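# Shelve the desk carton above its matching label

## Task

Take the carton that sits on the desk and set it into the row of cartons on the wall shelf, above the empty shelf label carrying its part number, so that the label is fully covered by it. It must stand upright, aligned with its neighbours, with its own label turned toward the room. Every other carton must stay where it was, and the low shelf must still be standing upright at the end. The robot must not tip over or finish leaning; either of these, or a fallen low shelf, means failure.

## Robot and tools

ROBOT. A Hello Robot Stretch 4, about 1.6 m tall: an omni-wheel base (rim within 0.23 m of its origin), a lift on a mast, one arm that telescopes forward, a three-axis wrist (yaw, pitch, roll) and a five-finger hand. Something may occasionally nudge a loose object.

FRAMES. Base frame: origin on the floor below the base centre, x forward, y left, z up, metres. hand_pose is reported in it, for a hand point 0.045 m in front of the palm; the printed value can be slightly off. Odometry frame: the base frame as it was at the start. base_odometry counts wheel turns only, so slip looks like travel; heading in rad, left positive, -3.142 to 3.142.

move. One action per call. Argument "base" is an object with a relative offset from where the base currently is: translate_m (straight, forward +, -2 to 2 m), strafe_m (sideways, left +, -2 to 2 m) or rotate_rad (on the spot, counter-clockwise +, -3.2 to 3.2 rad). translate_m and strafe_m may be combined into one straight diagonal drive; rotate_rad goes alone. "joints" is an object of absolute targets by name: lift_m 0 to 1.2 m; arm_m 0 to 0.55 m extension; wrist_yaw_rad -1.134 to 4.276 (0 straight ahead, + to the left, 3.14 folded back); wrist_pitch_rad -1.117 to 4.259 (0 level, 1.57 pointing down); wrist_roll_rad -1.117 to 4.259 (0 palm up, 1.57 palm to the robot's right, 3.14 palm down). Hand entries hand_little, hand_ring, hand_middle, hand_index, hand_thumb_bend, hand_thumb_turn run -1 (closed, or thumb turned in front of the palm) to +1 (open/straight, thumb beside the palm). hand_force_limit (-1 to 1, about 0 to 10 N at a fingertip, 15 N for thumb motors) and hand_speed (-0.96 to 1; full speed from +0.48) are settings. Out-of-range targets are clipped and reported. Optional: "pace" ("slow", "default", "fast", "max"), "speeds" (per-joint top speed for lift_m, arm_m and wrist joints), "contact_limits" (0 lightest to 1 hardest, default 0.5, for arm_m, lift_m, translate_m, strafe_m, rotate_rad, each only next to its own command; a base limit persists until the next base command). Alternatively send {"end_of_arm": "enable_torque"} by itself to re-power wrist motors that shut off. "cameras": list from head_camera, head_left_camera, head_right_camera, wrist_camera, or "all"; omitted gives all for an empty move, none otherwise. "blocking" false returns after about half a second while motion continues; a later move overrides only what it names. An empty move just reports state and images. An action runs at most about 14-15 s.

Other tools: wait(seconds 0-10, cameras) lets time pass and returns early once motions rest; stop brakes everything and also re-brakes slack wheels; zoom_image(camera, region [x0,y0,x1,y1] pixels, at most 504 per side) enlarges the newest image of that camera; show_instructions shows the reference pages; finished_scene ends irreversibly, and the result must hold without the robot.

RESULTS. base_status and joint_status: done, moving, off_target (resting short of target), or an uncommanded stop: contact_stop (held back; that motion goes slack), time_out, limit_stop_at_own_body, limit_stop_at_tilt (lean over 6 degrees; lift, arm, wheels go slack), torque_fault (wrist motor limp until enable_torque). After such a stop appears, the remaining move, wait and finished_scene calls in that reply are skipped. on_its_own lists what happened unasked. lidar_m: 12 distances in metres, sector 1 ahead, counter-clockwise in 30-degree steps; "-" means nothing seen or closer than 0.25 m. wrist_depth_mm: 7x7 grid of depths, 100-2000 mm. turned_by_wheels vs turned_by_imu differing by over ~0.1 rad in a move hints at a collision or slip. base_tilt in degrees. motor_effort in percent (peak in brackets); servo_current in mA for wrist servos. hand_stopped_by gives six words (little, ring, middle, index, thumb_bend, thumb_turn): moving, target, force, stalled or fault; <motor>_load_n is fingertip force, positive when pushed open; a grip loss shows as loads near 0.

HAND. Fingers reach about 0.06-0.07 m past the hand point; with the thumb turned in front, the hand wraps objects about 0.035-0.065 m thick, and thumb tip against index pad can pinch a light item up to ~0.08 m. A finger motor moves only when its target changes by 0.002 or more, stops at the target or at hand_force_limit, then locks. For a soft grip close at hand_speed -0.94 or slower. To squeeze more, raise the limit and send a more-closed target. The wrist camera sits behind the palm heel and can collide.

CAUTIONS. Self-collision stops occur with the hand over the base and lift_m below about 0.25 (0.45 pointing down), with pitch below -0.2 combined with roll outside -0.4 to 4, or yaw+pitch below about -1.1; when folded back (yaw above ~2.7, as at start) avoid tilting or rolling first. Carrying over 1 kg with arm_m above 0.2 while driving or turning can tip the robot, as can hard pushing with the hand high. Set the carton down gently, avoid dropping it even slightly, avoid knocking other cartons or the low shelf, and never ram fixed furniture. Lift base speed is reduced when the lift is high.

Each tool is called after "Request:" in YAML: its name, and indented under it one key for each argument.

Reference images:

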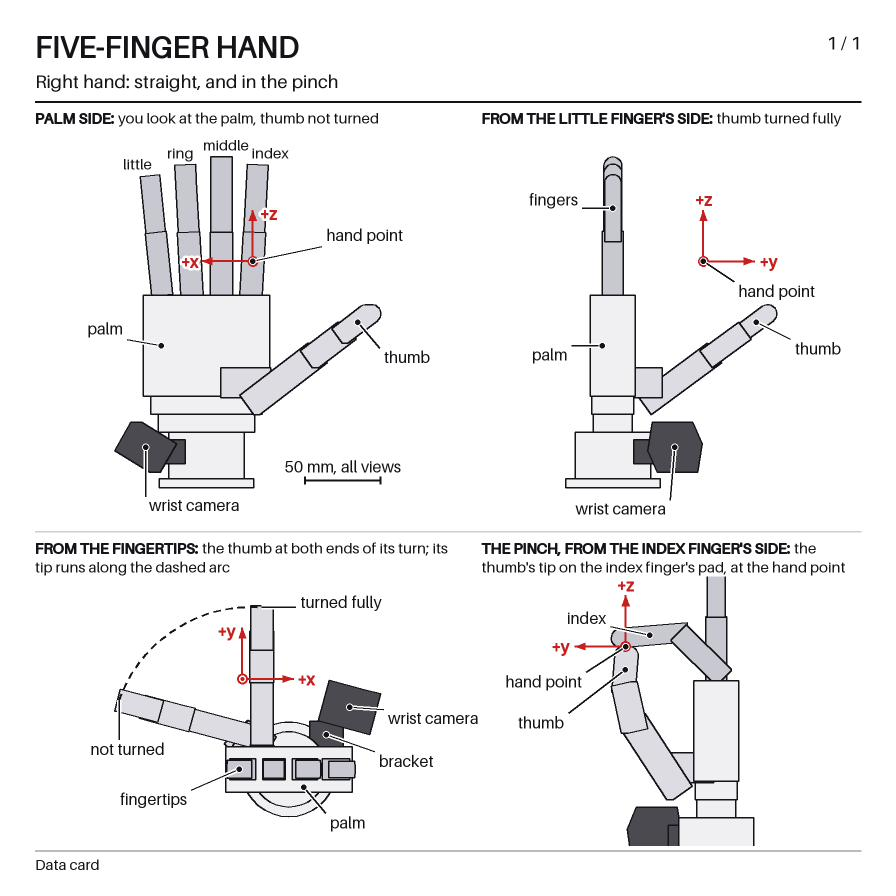

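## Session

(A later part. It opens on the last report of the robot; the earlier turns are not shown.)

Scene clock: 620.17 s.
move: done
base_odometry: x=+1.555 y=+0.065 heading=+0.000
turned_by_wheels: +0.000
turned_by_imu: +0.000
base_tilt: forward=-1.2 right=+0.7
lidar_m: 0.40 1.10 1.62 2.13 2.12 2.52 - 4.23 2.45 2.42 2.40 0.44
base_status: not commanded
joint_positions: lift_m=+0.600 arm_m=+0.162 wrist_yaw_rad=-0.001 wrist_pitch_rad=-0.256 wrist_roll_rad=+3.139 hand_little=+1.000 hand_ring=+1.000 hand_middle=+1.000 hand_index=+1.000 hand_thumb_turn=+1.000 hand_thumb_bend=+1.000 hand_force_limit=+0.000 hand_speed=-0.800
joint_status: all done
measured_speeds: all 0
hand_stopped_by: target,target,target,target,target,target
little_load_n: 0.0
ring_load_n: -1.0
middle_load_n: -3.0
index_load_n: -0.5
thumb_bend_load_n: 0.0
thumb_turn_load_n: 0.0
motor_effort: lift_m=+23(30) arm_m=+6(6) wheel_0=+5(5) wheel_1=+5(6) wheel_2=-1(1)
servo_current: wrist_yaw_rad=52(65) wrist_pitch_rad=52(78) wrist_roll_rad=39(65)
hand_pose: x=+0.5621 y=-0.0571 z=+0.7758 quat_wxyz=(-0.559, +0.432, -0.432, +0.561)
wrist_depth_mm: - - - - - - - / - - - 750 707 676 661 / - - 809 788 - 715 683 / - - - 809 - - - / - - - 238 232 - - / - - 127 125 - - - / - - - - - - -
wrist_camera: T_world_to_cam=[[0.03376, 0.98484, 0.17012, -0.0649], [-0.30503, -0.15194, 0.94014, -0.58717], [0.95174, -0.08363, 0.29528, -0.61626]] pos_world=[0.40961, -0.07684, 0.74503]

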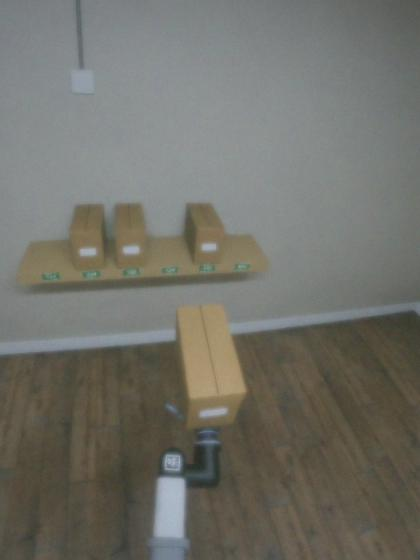

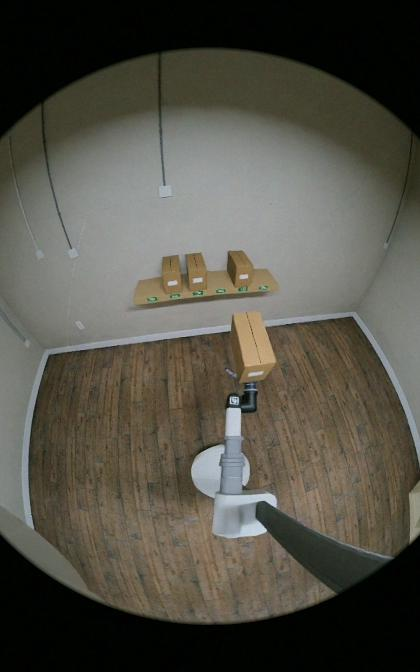

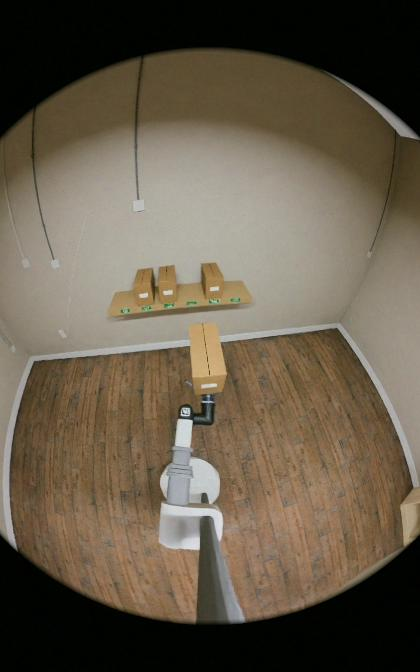

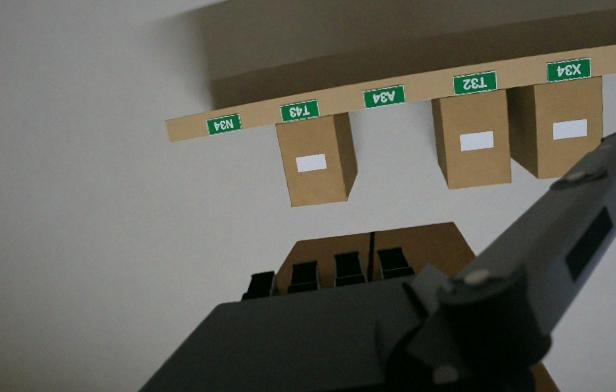

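Request:
zoom_image:
  camera: "head_left_camera"
  region: [240, 365, 275, 385]

Request:
zoom_image:
  camera: "head_left_camera"
  region: [160, 270, 210, 300]

Request:
zoom_image:
  camera: "wrist_camera"
  region: [450, 110, 500, 170]

Scaled by 14.400 from the camera's image (finer frame: 600x960).

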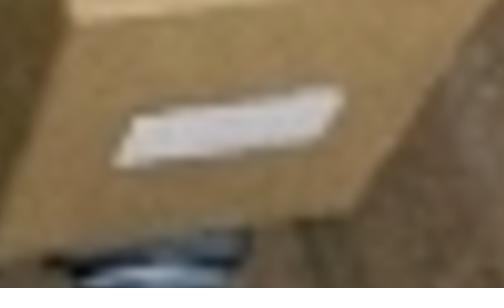

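Scaled by 10.080 from the camera's image (finer frame: 600x960).

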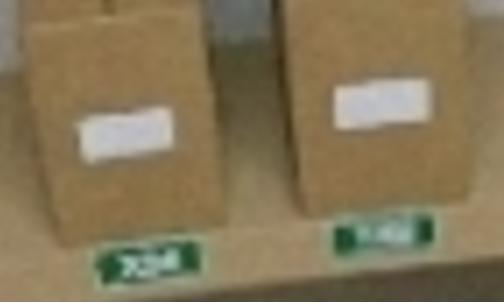

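Scaled by 8.400.

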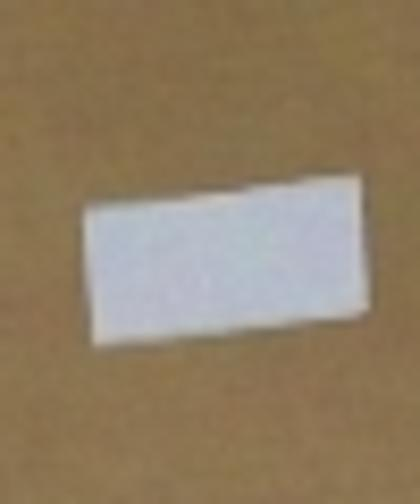

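Request:
move:
  base: {"rotate_rad": 0.15}
  pace: "slow"
  cameras: ["head_camera", "head_left_camera", "head_right_camera", "wrist_camera"]

Request:
zoom_image:
  camera: "wrist_camera"
  region: [150, 0, 400, 200]

Request:
zoom_image:
  camera: "wrist_camera"
  region: [360, 0, 610, 200]

Request:
zoom_image:
  camera: "head_left_camera"
  region: [125, 235, 285, 315]

Scene clock: 651.00 s.
move: done
base_odometry: x=+1.556 y=+0.065 heading=+0.149
turned_by_wheels: +0.149
turned_by_imu: +0.147
base_tilt: forward=-1.3 right=+0.8
lidar_m: 0.38 1.15 1.83 2.12 2.18 2.83 - 3.18 2.45 2.41 2.11 0.42
base_status: done
joint_positions: lift_m=+0.600 arm_m=+0.162 wrist_yaw_rad=+0.001 wrist_pitch_rad=-0.256 wrist_roll_rad=+3.139 hand_little=+1.000 hand_ring=+1.000 hand_middle=+1.000 hand_index=+1.000 hand_thumb_turn=+1.000 hand_thumb_bend=+1.000 hand_force_limit=+0.000 hand_speed=-0.800
joint_status: not commanded
measured_speeds: all 0
hand_stopped_by: target,target,target,target,target,target
little_load_n: 0.0
ring_load_n: -1.0
middle_load_n: -3.0
index_load_n: 0.0
thumb_bend_load_n: 0.5
thumb_turn_load_n: -0.5
motor_effort: lift_m=+24(24) arm_m=+6(6) wheel_0=-3(14) wheel_1=-6(11) wheel_2=-2(10)
servo_current: wrist_yaw_rad=33(72) wrist_pitch_rad=65(85) wrist_roll_rad=52(65)
hand_pose: x=+0.5623 y=-0.0565 z=+0.7758 quat_wxyz=(-0.559, +0.433, -0.431, +0.560)
wrist_depth_mm: - - - - - - - / - - - 723 699 683 - / - 788 759 820 - 715 - / - - 798 842 - - - / - - - 241 233 225 - / - - 128 125 - - - / - - - - - - -
wrist_camera: T_world_to_cam=[[0.03141, 0.98493, 0.17009, -0.06401], [-0.30457, -0.15265, 0.94018, -0.58739], [0.95197, -0.08134, 0.29519, -0.6162]] pos_world=[0.40971, -0.07674, 0.74503]

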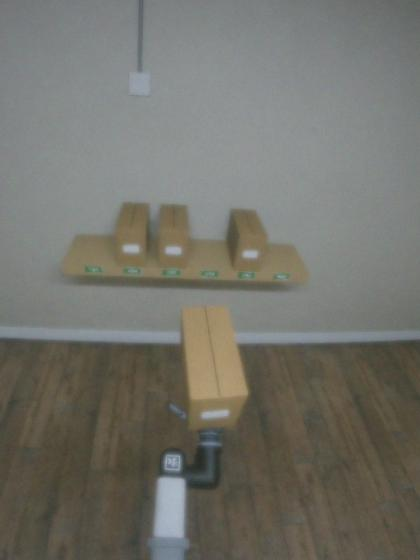

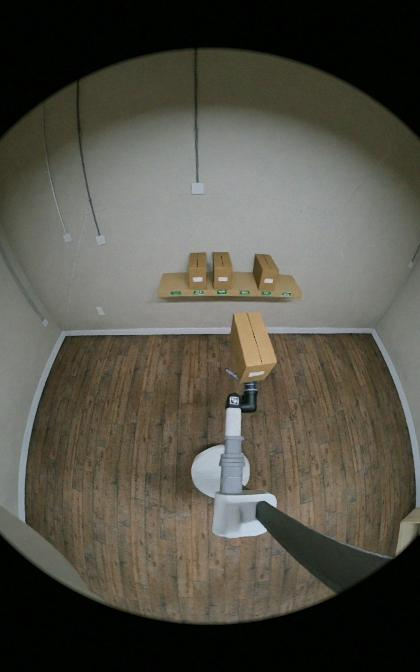

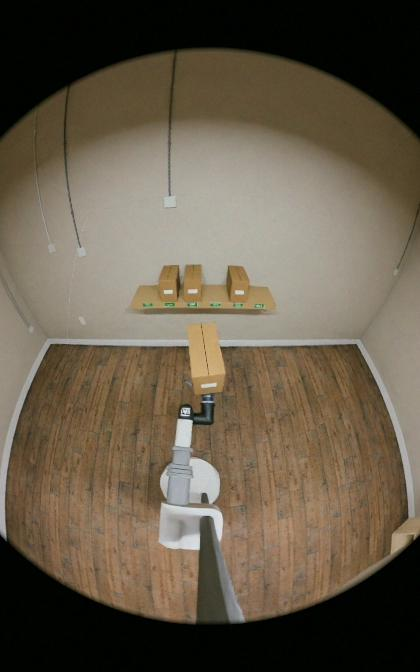

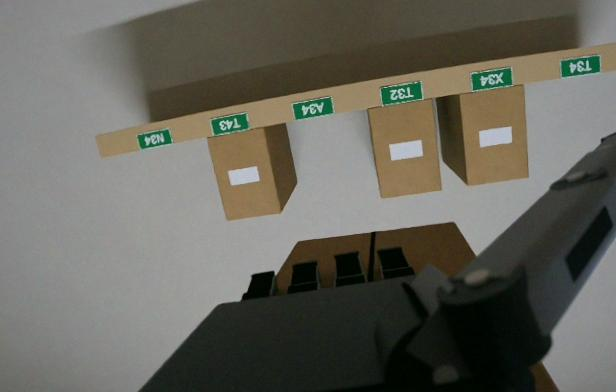

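Scaled by 2.016.

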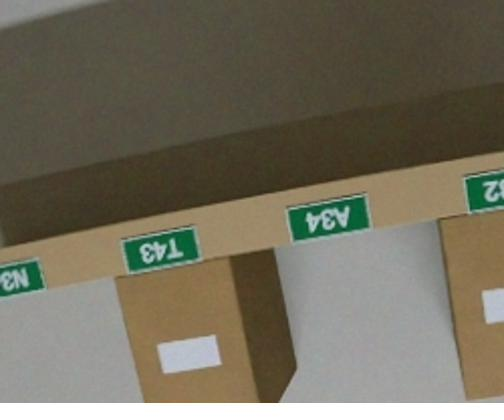

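Scaled by 2.016.

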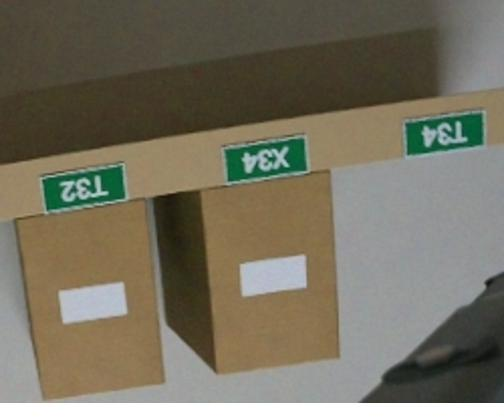

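Scaled by 3.150 from the camera's image (finer frame: 600x960).

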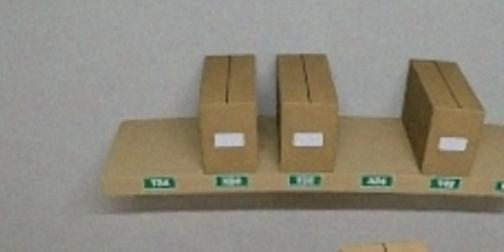

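Request:
move:
  base: {"rotate_rad": 0.07}
  pace: "slow"
  cameras: ["all"]

Scene clock: 685.00 s.
move: done
base_odometry: x=+1.556 y=+0.065 heading=+0.219
turned_by_wheels: +0.070
turned_by_imu: +0.070
base_tilt: forward=-1.2 right=+0.9
lidar_m: 0.38 1.16 1.98 2.11 2.19 3.00 - 2.95 2.44 2.40 1.96 0.42
base_status: done
joint_positions: lift_m=+0.600 arm_m=+0.162 wrist_yaw_rad=+0.002 wrist_pitch_rad=-0.256 wrist_roll_rad=+3.139 hand_little=+1.000 hand_ring=+1.000 hand_middle=+0.999 hand_index=+1.000 hand_thumb_turn=+1.000 hand_thumb_bend=+1.000 hand_force_limit=+0.000 hand_speed=-0.800
joint_status: not commanded
measured_speeds: translate_m=+0.000 strafe_m=+0.000 rotate_rad=+0.000 lift_m=+0.000 arm_m=+0.000 wrist_yaw_rad=-0.002 wrist_pitch_rad=+0.000 wrist_roll_rad=+0.000
hand_stopped_by: target,target,target,target,target,target
little_load_n: 0.0
ring_load_n: -2.0
middle_load_n: -5.0
index_load_n: -1.0
thumb_bend_load_n: 0.0
thumb_turn_load_n: -0.5
motor_effort: lift_m=+24(24) arm_m=+6(6) wheel_0=+0(12) wheel_1=-4(11) wheel_2=+2(9)
servo_current: wrist_yaw_rad=52(72) wrist_pitch_rad=52(91) wrist_roll_rad=46(59)
hand_pose: x=+0.5623 y=-0.0563 z=+0.7758 quat_wxyz=(-0.560, +0.433, -0.431, +0.560)
wrist_depth_mm: - - - - - - - / - - - 715 715 691 - / - 750 741 - 750 723 - / - - 778 - - - - / - - - 238 230 - - / - - 127 125 - - - / - - - - - - -
pictures: head_camera, head_left_camera, head_right_camera, wrist_camera
wrist_camera: T_world_to_cam=[[0.03053, 0.98493, 0.17025, -0.06387], [-0.30444, -0.15307, 0.94015, -0.58741], [0.95204, -0.08053, 0.29518, -0.61625]] pos_world=[0.40981, -0.07664, 0.74503]

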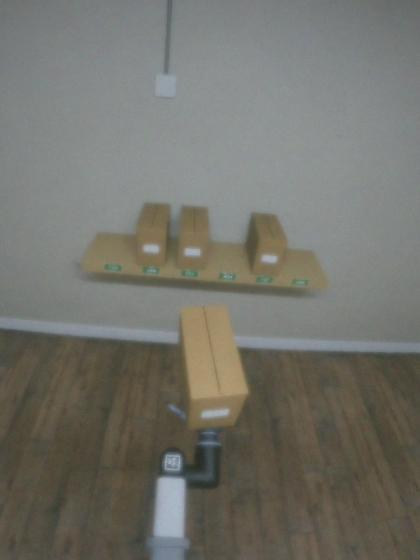

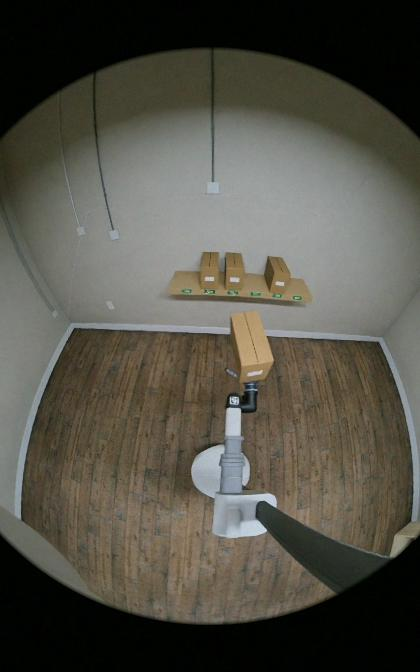

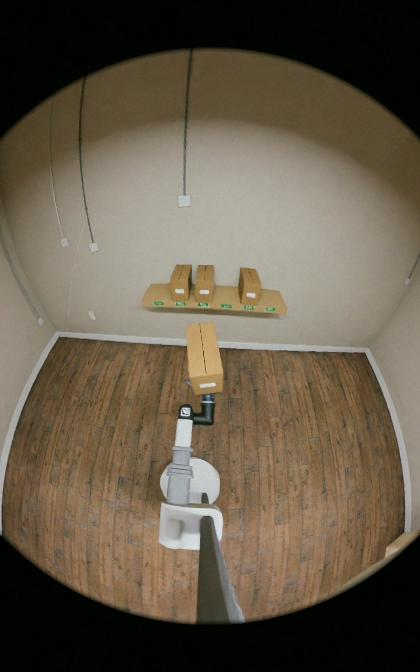

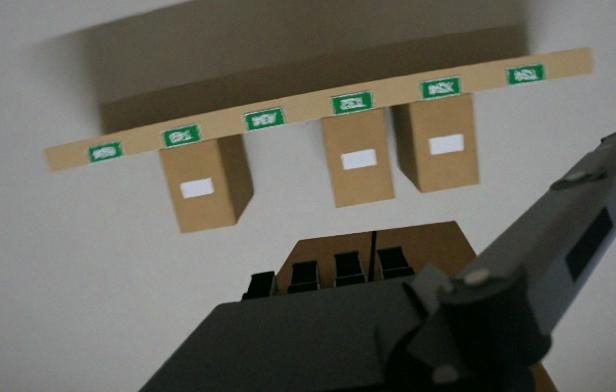

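Request:
zoom_image:
  camera: "wrist_camera"
  region: [300, 30, 616, 230]

Request:
zoom_image:
  camera: "head_camera"
  region: [70, 190, 250, 430]

Scaled by 1.595.

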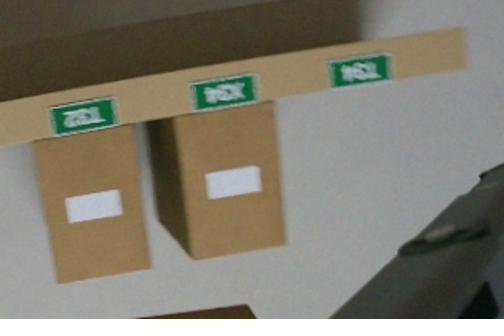

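Scaled by 2.100 from the camera's image (finer frame: 600x800).

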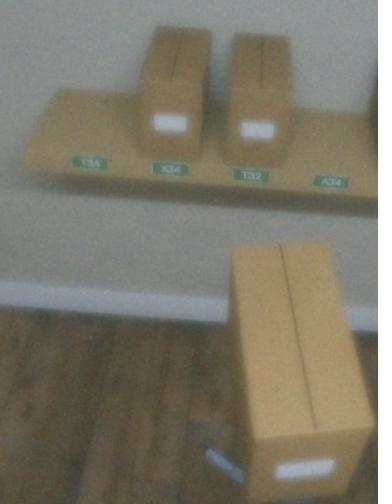

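Request:
zoom_image:
  camera: "head_camera"
  region: [185, 395, 245, 435]

Request:
zoom_image:
  camera: "head_right_camera"
  region: [190, 370, 230, 400]

Request:
zoom_image:
  camera: "wrist_camera"
  region: [335, 130, 475, 180]

Scaled by 8.400 from the camera's image (finer frame: 600x800).

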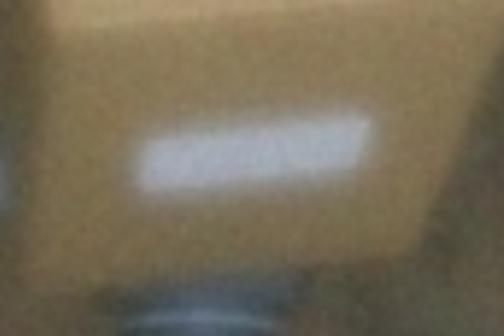

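Scaled by 12.600 from the camera's image (finer frame: 600x960).

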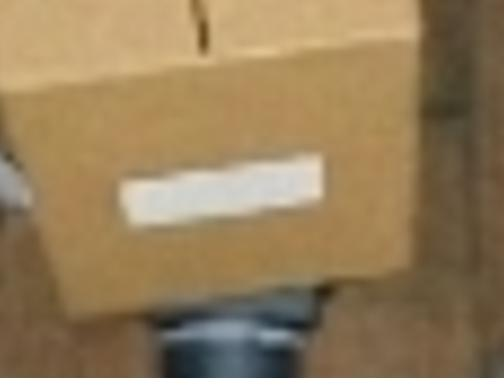

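Scaled by 3.600.

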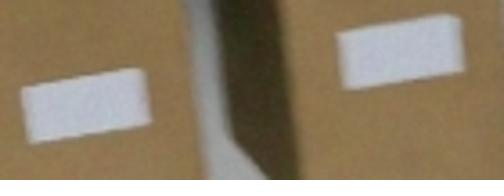

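Request:
zoom_image:
  camera: "head_left_camera"
  region: [160, 240, 320, 320]

Request:
zoom_image:
  camera: "head_right_camera"
  region: [135, 255, 295, 335]

Request:
move:
  cameras: ["wrist_camera"]

Scaled by 3.150 from the camera's image (finer frame: 600x960).

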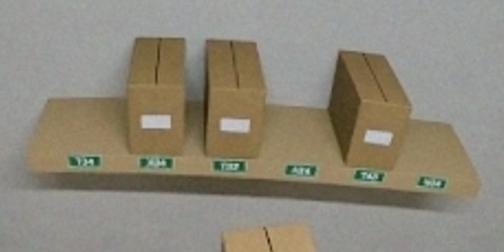

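Scaled by 3.150 from the camera's image (finer frame: 600x960).

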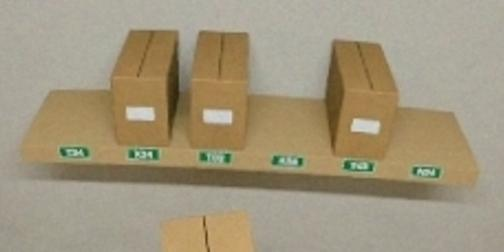

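Scene clock: 708.03 s.
base_odometry: x=+1.556 y=+0.065 heading=+0.219
turned_by_wheels: +0.000
turned_by_imu: +0.000
base_tilt: forward=-1.1 right=+0.8
lidar_m: 0.40 1.14 1.95 2.11 2.18 3.01 - 2.93 2.45 2.41 1.94 0.44
base_status: done
joint_positions: lift_m=+0.600 arm_m=+0.162 wrist_yaw_rad=+0.001 wrist_pitch_rad=-0.256 wrist_roll_rad=+3.139 hand_little=+1.000 hand_ring=+1.000 hand_middle=+1.000 hand_index=+1.000 hand_thumb_turn=+1.000 hand_thumb_bend=+1.000 hand_force_limit=+0.000 hand_speed=-0.800
joint_status: not commanded
measured_speeds: all 0
hand_stopped_by: target,target,target,target,target,target
little_load_n: 0.0
ring_load_n: -1.0
middle_load_n: -3.5
index_load_n: 0.0
thumb_bend_load_n: 0.0
thumb_turn_load_n: -0.5
motor_effort: lift_m=+24(24) arm_m=+6(6) wheel_0=+1(12) wheel_1=-4(11) wheel_2=+2(9)
servo_current: wrist_yaw_rad=78(72) wrist_pitch_rad=78(91) wrist_roll_rad=52(59)
hand_pose: x=+0.5623 y=-0.0565 z=+0.7758 quat_wxyz=(-0.559, +0.433, -0.431, +0.560) (m; base frame)
wrist_depth_mm: - - - - - - - / - - - 715 699 707 - / 741 732 732 - 741 732 - / - - 778 - - - - / - - - 238 232 - - / - - 128 125 - - - / - - - - - - -
pictures: wrist_camera
camera_calibration:
wrist_camera: T_world_to_cam=[[0.03125, 0.9849, 0.17027, -0.06418], [-0.30456, -0.15287, 0.94015, -0.58734], [0.95198, -0.08124, 0.29519, -0.61628]] pos_world=[0.40981, -0.07664, 0.74503]

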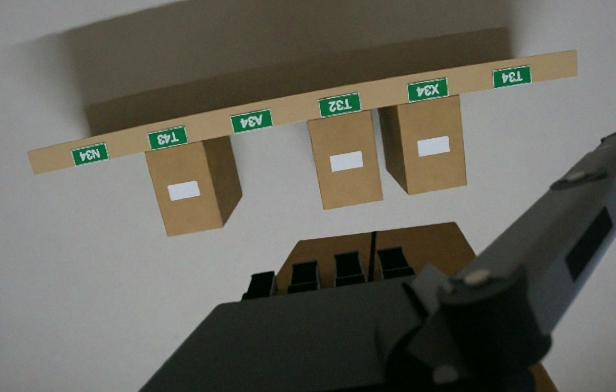

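Request:
move:
  cameras: ["head_camera", "head_left_camera", "head_right_camera"]

Request:
zoom_image:
  camera: "head_camera"
  region: [70, 190, 340, 310]

Request:
zoom_image:
  camera: "head_left_camera"
  region: [160, 240, 320, 320]

Request:
zoom_image:
  camera: "head_right_camera"
  region: [135, 255, 295, 335]

Scene clock: 723.40 s.
base_odometry: x=+1.556 y=+0.065 heading=+0.219
turned_by_wheels: +0.000
turned_by_imu: +0.000
base_tilt: forward=-1.2 right=+0.7
lidar_m: 0.40 1.16 1.97 2.12 2.18 3.00 - 2.96 2.45 2.40 1.97 0.44
base_status: done
joint_positions: lift_m=+0.600 arm_m=+0.162 wrist_yaw_rad=+0.001 wrist_pitch_rad=-0.256 wrist_roll_rad=+3.139 hand_little=+1.000 hand_ring=+1.000 hand_middle=+1.000 hand_index=+1.000 hand_thumb_turn=+1.000 hand_thumb_bend=+1.000 hand_force_limit=+0.000 hand_speed=-0.800
joint_status: not commanded
measured_speeds: all 0
hand_stopped_by: target,target,target,target,target,target
little_load_n: 0.0
ring_load_n: -1.0
middle_load_n: -3.5
index_load_n: 0.0
thumb_bend_load_n: 0.0
thumb_turn_load_n: 0.0
motor_effort: lift_m=+24(24) arm_m=+6(6) wheel_0=+1(12) wheel_1=-4(11) wheel_2=+2(9)
servo_current: wrist_yaw_rad=46(72) wrist_pitch_rad=65(91) wrist_roll_rad=46(59)
hand_pose: x=+0.5623 y=-0.0565 z=+0.7758 quat_wxyz=(-0.559, +0.433, -0.431, +0.560) (m; base frame)
wrist_depth_mm: - - - - - - - / - - - 707 707 699 - / 732 732 741 - 741 732 - / - - 778 - - - - / - - - 238 232 - - / - - 128 125 - - - / - - - - - - -
pictures: head_camera, head_left_camera, head_right_camera

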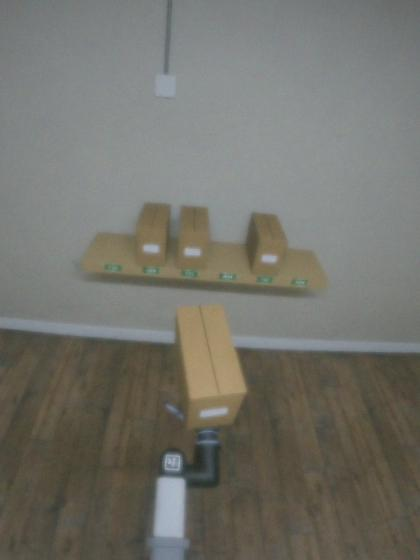

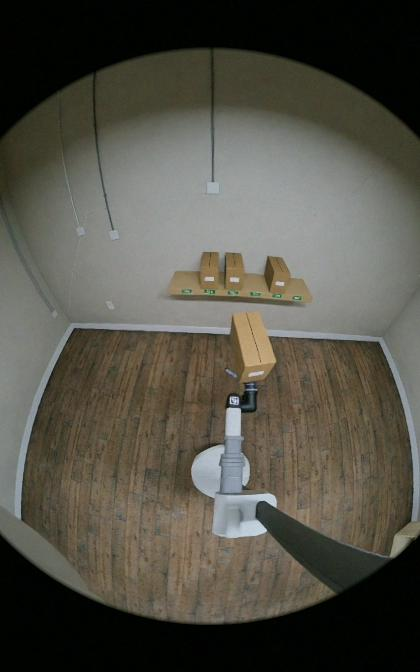

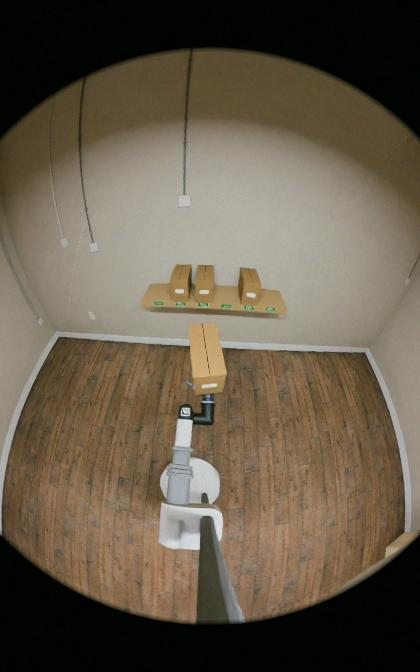

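Scaled by 1.867 from the camera's image (finer frame: 600x800).

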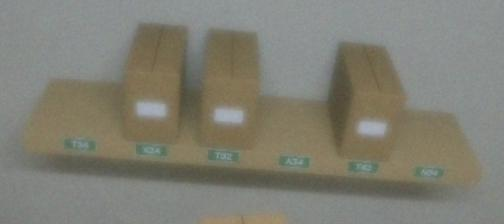

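Scaled by 3.150 from the camera's image (finer frame: 600x960).

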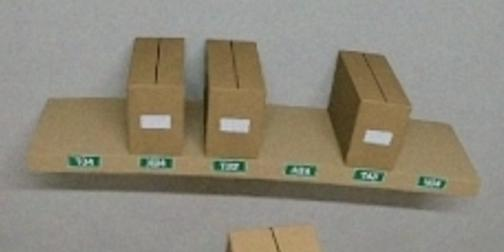

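Scaled by 3.150 from the camera's image (finer frame: 600x960).

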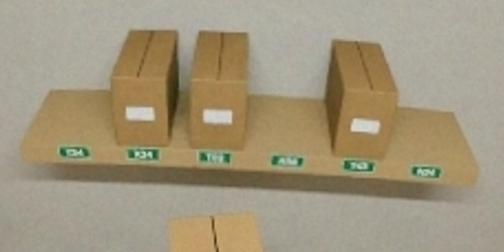

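Request:
zoom_image:
  camera: "head_right_camera"
  region: [170, 310, 250, 430]

Request:
zoom_image:
  camera: "head_left_camera"
  region: [210, 300, 290, 420]

Request:
zoom_image:
  camera: "head_camera"
  region: [140, 290, 280, 500]

Scaled by 4.200 from the camera's image (finer frame: 600x960).

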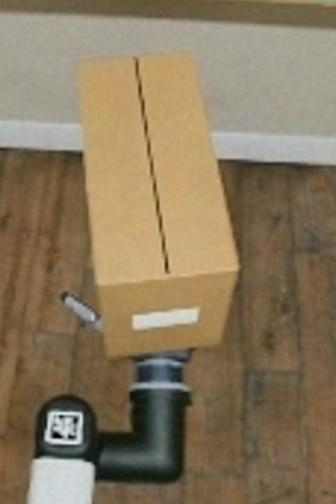

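Scaled by 4.200 from the camera's image (finer frame: 600x960).

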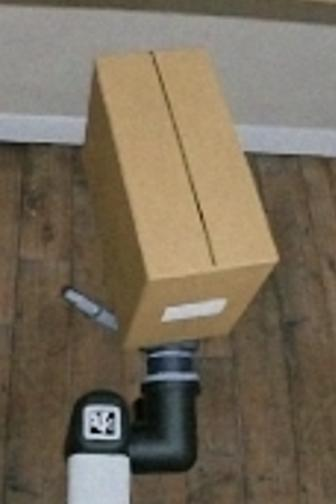

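Scaled by 2.400 from the camera's image (finer frame: 600x800).

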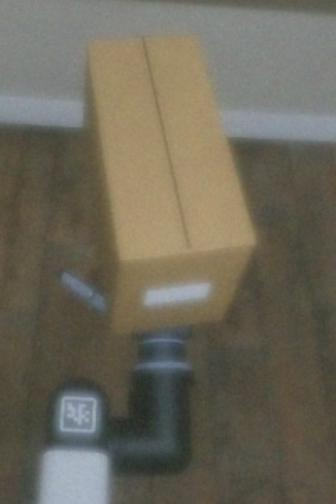

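Request:
move:
  joints: {"wrist_yaw_rad": -0.19}
  speeds: {"wrist_yaw_rad": 0.2}

Request:
move:
  base: {"strafe_m": 0.38}
  pace: "slow"

Request:
wait:
  seconds: 1
  cameras: ["all"]

Scene clock: 744.30 s.
move: done
base_odometry: x=+1.556 y=+0.065 heading=+0.219
turned_by_wheels: +0.000
turned_by_imu: +0.000
base_tilt: forward=-1.1 right=+0.7
lidar_m: 0.39 1.14 1.97 2.12 2.18 3.03 - 2.97 2.45 2.40 1.96 0.40
base_status: not commanded
joint_positions: lift_m=+0.600 arm_m=+0.162 wrist_yaw_rad=-0.188 wrist_pitch_rad=-0.256 wrist_roll_rad=+3.139 hand_little=+1.000 hand_ring=+1.000 hand_middle=+1.000 hand_index=+1.000 hand_thumb_turn=+1.000 hand_thumb_bend=+1.000 hand_force_limit=+0.000 hand_speed=-0.800
joint_status: all done
measured_speeds: translate_m=+0.000 strafe_m=+0.000 rotate_rad=+0.000 lift_m=+0.000 arm_m=+0.000 wrist_yaw_rad=-0.001 wrist_pitch_rad=+0.000 wrist_roll_rad=+0.000
hand_stopped_by: target,target,target,target,target,target
little_load_n: 0.0
ring_load_n: -1.0
middle_load_n: -3.0
index_load_n: 0.0
thumb_bend_load_n: 0.0
thumb_turn_load_n: 0.0
motor_effort: lift_m=+24(25) arm_m=+6(6) wheel_0=+1(1) wheel_1=-4(5) wheel_2=+2(2)
servo_current: wrist_yaw_rad=33(91) wrist_pitch_rad=39(85) wrist_roll_rad=52(59)
hand_pose: x=+0.5475 y=-0.0987 z=+0.7758 quat_wxyz=(-0.504, +0.390, -0.470, +0.611)
wrist_depth_mm: - - - - - - - / - - - 759 707 668 647 / - - 809 798 - 715 676 / - - - 820 - - - / - - - 238 232 - - / - - 128 125 - - - / - - - - - - -
pictures: none

Scene clock: 749.27 s.
move: done
base_odometry: x=+1.473 y=+0.436 heading=+0.219
turned_by_wheels: +0.000
turned_by_imu: +0.001
base_tilt: forward=-1.2 right=+0.6
lidar_m: 0.40 1.42 1.81 1.74 1.78 2.50 - 3.48 2.79 2.79 1.97 0.41
base_status: done
joint_positions: lift_m=+0.600 arm_m=+0.162 wrist_yaw_rad=-0.188 wrist_pitch_rad=-0.256 wrist_roll_rad=+3.139 hand_little=+1.000 hand_ring=+1.000 hand_middle=+1.000 hand_index=+1.000 hand_thumb_turn=+1.000 hand_thumb_bend=+1.000 hand_force_limit=+0.000 hand_speed=-0.800
joint_status: not commanded
measured_speeds: all 0
hand_stopped_by: target,target,target,target,target,target
little_load_n: 0.0
ring_load_n: -1.5
middle_load_n: -3.5
index_load_n: -0.5
thumb_bend_load_n: 0.0
thumb_turn_load_n: -0.5
motor_effort: lift_m=+24(25) arm_m=+6(6) wheel_0=-4(14) wheel_1=+6(12) wheel_2=+1(2)
servo_current: wrist_yaw_rad=52(72) wrist_pitch_rad=46(85) wrist_roll_rad=52(65)
hand_pose: x=+0.5475 y=-0.0987 z=+0.7758 quat_wxyz=(-0.504, +0.390, -0.470, +0.611)
wrist_depth_mm: - - - - - - - / - - - 723 707 - - / 891 866 788 759 - - - / - 904 - 788 - - - / - - - 238 232 - - / - - 128 125 - - - / - - - - - - -
pictures: none

Scene clock: 750.27 s.
base_odometry: x=+1.473 y=+0.436 heading=+0.219
turned_by_wheels: +0.000
turned_by_imu: +0.000
base_tilt: forward=-1.0 right=+0.8
lidar_m: 0.39 1.42 1.83 1.73 1.80 2.48 - 3.50 2.75 2.78 1.96 0.42
base_status: done
joint_positions: lift_m=+0.600 arm_m=+0.162 wrist_yaw_rad=-0.188 wrist_pitch_rad=-0.256 wrist_roll_rad=+3.139 hand_little=+1.000 hand_ring=+1.000 hand_middle=+1.000 hand_index=+1.000 hand_thumb_turn=+1.000 hand_thumb_bend=+1.000 hand_force_limit=+0.000 hand_speed=-0.800
joint_status: not commanded
measured_speeds: all 0
hand_stopped_by: target,target,target,target,target,target
little_load_n: 0.0
ring_load_n: -1.0
middle_load_n: -3.5
index_load_n: 0.0
thumb_bend_load_n: 0.0
thumb_turn_load_n: -0.5
motor_effort: lift_m=+24(25) arm_m=+6(6) wheel_0=-4(14) wheel_1=+7(12) wheel_2=+1(2)
servo_current: wrist_yaw_rad=52(72) wrist_pitch_rad=39(85) wrist_roll_rad=46(65)
hand_pose: x=+0.5475 y=-0.0987 z=+0.7758 quat_wxyz=(-0.504, +0.390, -0.470, +0.611)
wrist_depth_mm: - - - - - - - / - - - 732 699 - - / 891 854 788 759 - - - / - 904 - 798 - - - / - - - 237 231 - - / - - 128 125 - - - / - - - - - - -
wait: 1.00 s; at rest by 0.27 s
pictures: head_camera, head_left_camera, head_right_camera, wrist_camera
wrist_camera: T_world_to_cam=[[0.21625, 0.96137, 0.1703, -0.12567], [-0.32792, -0.09278, 0.94014, -0.5796], [0.91962, -0.25915, 0.29519, -0.60546]] pos_world=[0.39391, -0.08986, 0.74503]

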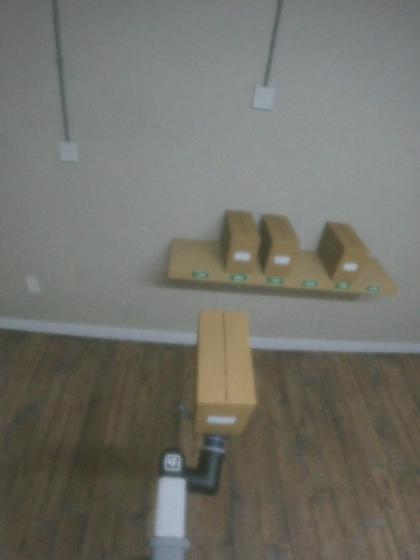

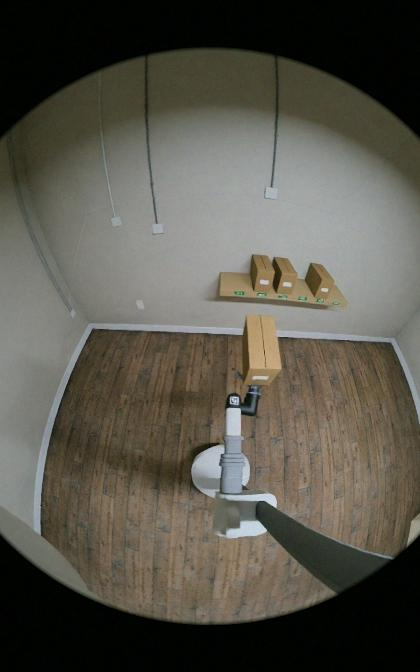

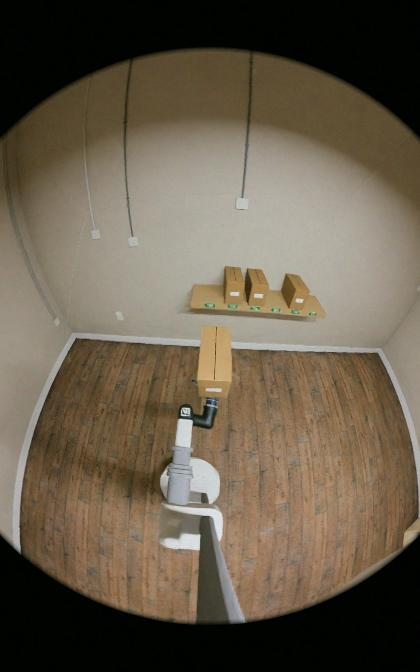

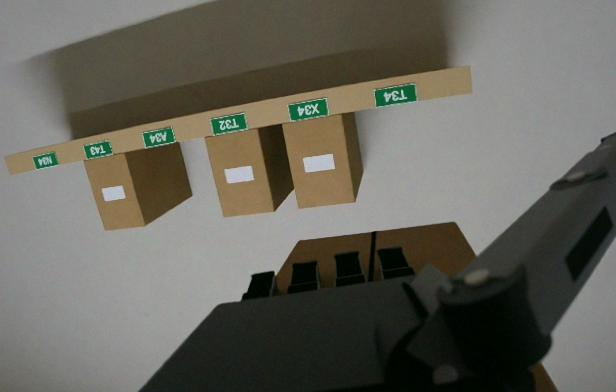

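Request:
move:
  base: {"rotate_rad": -0.02}
  pace: "slow"

Request:
move:
  base: {"translate_m": 0.2}
  pace: "slow"

Request:
wait:
  seconds: 1
  cameras: ["all"]

Request:
zoom_image:
  camera: "head_right_camera"
  region: [170, 260, 330, 420]

Request:
zoom_image:
  camera: "head_left_camera"
  region: [210, 260, 370, 420]

Scene clock: 769.23 s.
move: done
base_odometry: x=+1.473 y=+0.436 heading=+0.200
turned_by_wheels: -0.019
turned_by_imu: -0.021
base_tilt: forward=-1.0 right=+0.7
lidar_m: 0.39 1.41 1.83 1.74 1.80 2.45 - 3.50 2.77 2.77 2.03 0.40
base_status: done
joint_positions: lift_m=+0.600 arm_m=+0.162 wrist_yaw_rad=-0.189 wrist_pitch_rad=-0.256 wrist_roll_rad=+3.139 hand_little=+1.000 hand_ring=+1.000 hand_middle=+1.000 hand_index=+1.000 hand_thumb_turn=+1.000 hand_thumb_bend=+1.000 hand_force_limit=+0.000 hand_speed=-0.800
joint_status: not commanded
measured_speeds: all 0
hand_stopped_by: target,target,target,target,target,target
little_load_n: 0.0
ring_load_n: -1.0
middle_load_n: -3.0
index_load_n: -0.5
thumb_bend_load_n: 0.0
thumb_turn_load_n: 0.0
motor_effort: lift_m=+24(25) arm_m=+6(6) wheel_0=+1(7) wheel_1=+6(9) wheel_2=+1(8)
servo_current: wrist_yaw_rad=33(52) wrist_pitch_rad=78(78) wrist_roll_rad=39(65)
hand_pose: x=+0.5474 y=-0.0990 z=+0.7758 quat_wxyz=(-0.503, +0.390, -0.470, +0.611)
wrist_depth_mm: - - - - - - - / - - - - 715 676 - / 917 878 820 768 768 - - / - 917 1042 788 - - - / - - - 238 232 - - / - - 128 125 - - - / - - - - - - -
pictures: none

Scene clock: 772.50 s.
move: done
base_odometry: x=+1.669 y=+0.475 heading=+0.201
turned_by_wheels: +0.001
turned_by_imu: +0.002
base_tilt: forward=-1.3 right=+0.7
lidar_m: 0.39 1.22 1.65 1.73 1.83 2.40 - 3.56 2.87 2.79 1.36 0.41
base_status: done
joint_positions: lift_m=+0.600 arm_m=+0.162 wrist_yaw_rad=-0.189 wrist_pitch_rad=-0.256 wrist_roll_rad=+3.139 hand_little=+1.000 hand_ring=+1.000 hand_middle=+1.000 hand_index=+1.000 hand_thumb_turn=+1.000 hand_thumb_bend=+1.000 hand_force_limit=+0.000 hand_speed=-0.800
joint_status: not commanded
measured_speeds: all 0
hand_stopped_by: target,target,target,target,target,target
little_load_n: 0.0
ring_load_n: -1.0
middle_load_n: -3.5
index_load_n: 0.0
thumb_bend_load_n: 0.0
thumb_turn_load_n: 0.0
motor_effort: lift_m=+25(25) arm_m=+6(6) wheel_0=+5(12) wheel_1=+6(10) wheel_2=-1(10)
servo_current: wrist_yaw_rad=20(65) wrist_pitch_rad=52(85) wrist_roll_rad=39(59)
hand_pose: x=+0.5474 y=-0.0990 z=+0.7758 quat_wxyz=(-0.503, +0.390, -0.470, +0.611)
wrist_depth_mm: - - - - - - - / - - - 544 521 488 - / 661 615 585 569 - - - / 691 820 - 591 - - - / 715 732 - 271 236 - - / - - 128 125 - - - / - - - - - - -
pictures: none

Scene clock: 773.50 s.
base_odometry: x=+1.669 y=+0.475 heading=+0.201
turned_by_wheels: +0.000
turned_by_imu: +0.000
base_tilt: forward=-1.3 right=+0.8
lidar_m: 0.37 1.21 1.66 1.74 1.81 2.38 - 3.55 2.88 2.78 1.33 0.41
base_status: done
joint_positions: lift_m=+0.600 arm_m=+0.162 wrist_yaw_rad=-0.189 wrist_pitch_rad=-0.256 wrist_roll_rad=+3.139 hand_little=+1.000 hand_ring=+1.000 hand_middle=+1.000 hand_index=+1.000 hand_thumb_turn=+1.000 hand_thumb_bend=+1.000 hand_force_limit=+0.000 hand_speed=-0.800
joint_status: not commanded
measured_speeds: all 0
hand_stopped_by: target,target,target,target,target,target
little_load_n: 0.0
ring_load_n: -1.5
middle_load_n: -3.0
index_load_n: 0.0
thumb_bend_load_n: 0.0
thumb_turn_load_n: 0.0
motor_effort: lift_m=+24(25) arm_m=+6(6) wheel_0=+5(12) wheel_1=+6(10) wheel_2=-2(10)
servo_current: wrist_yaw_rad=46(65) wrist_pitch_rad=52(85) wrist_roll_rad=39(59)
hand_pose: x=+0.5474 y=-0.0990 z=+0.7758 quat_wxyz=(-0.503, +0.390, -0.470, +0.611)
wrist_depth_mm: - - - - - - - / - - - 539 521 492 - / 661 621 580 564 - - - / 691 809 - 585 - - - / 723 741 - 271 236 - - / - - 128 125 - - - / - - - - - - -
wait: 1.00 s; at rest by 0.27 s
pictures: head_camera, head_left_camera, head_right_camera, wrist_camera
wrist_camera: T_world_to_cam=[[0.21729, 0.96115, 0.17025, -0.12604], [-0.32798, -0.09238, 0.94015, -0.57958], [0.91935, -0.26013, 0.29517, -0.60533]] pos_world=[0.39381, -0.08986, 0.74503]

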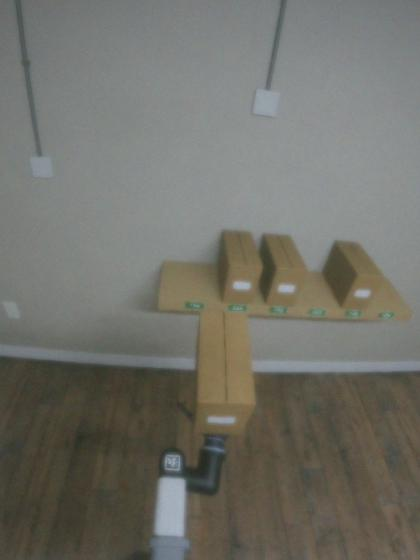

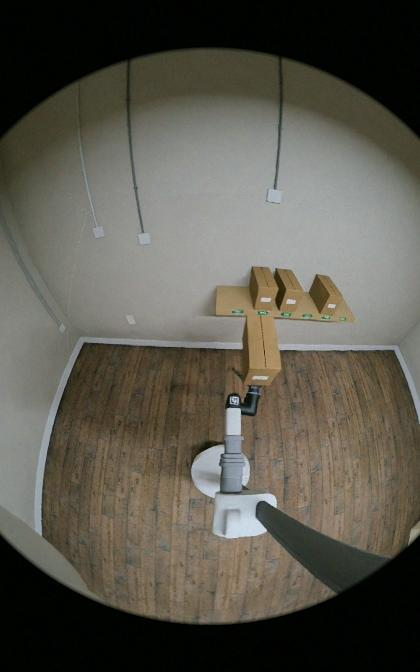

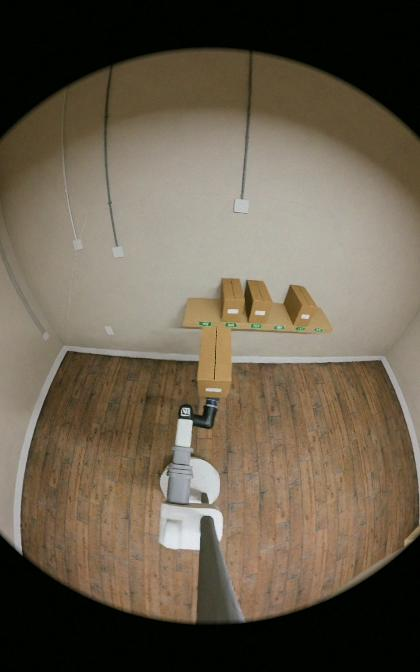

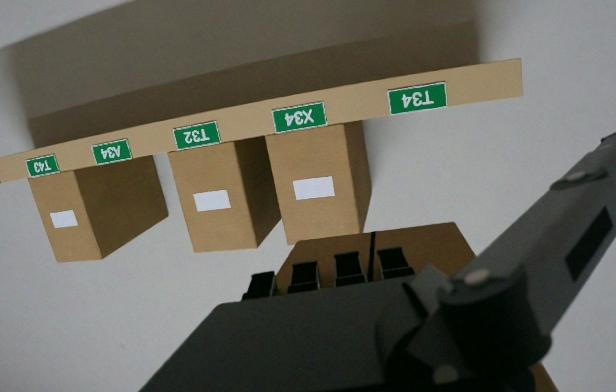

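Scaled by 3.150 from the camera's image (finer frame: 600x960).

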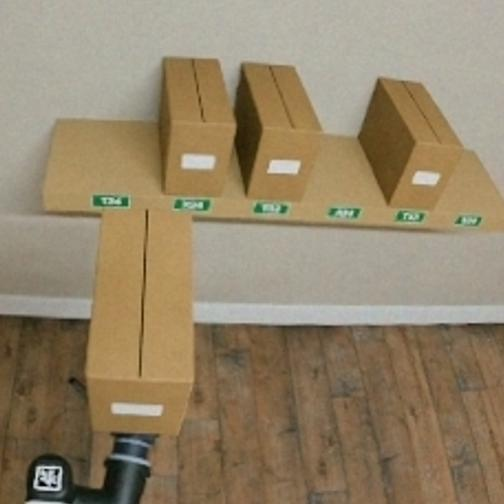

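Scaled by 3.150 from the camera's image (finer frame: 600x960).

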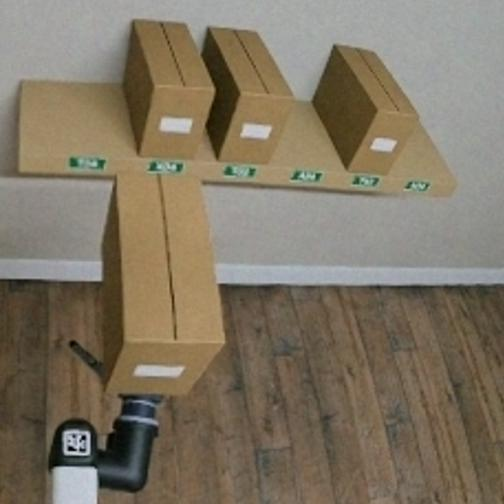

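Request:
zoom_image:
  camera: "head_camera"
  region: [140, 220, 300, 440]

Scaled by 2.291 from the camera's image (finer frame: 600x800).

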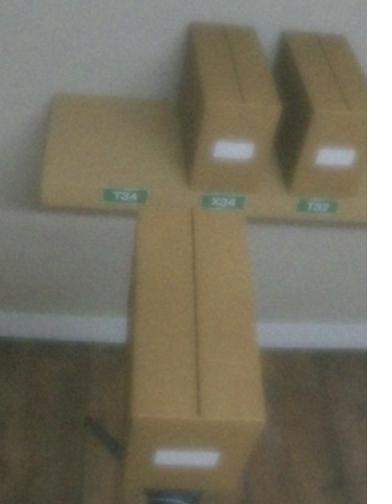

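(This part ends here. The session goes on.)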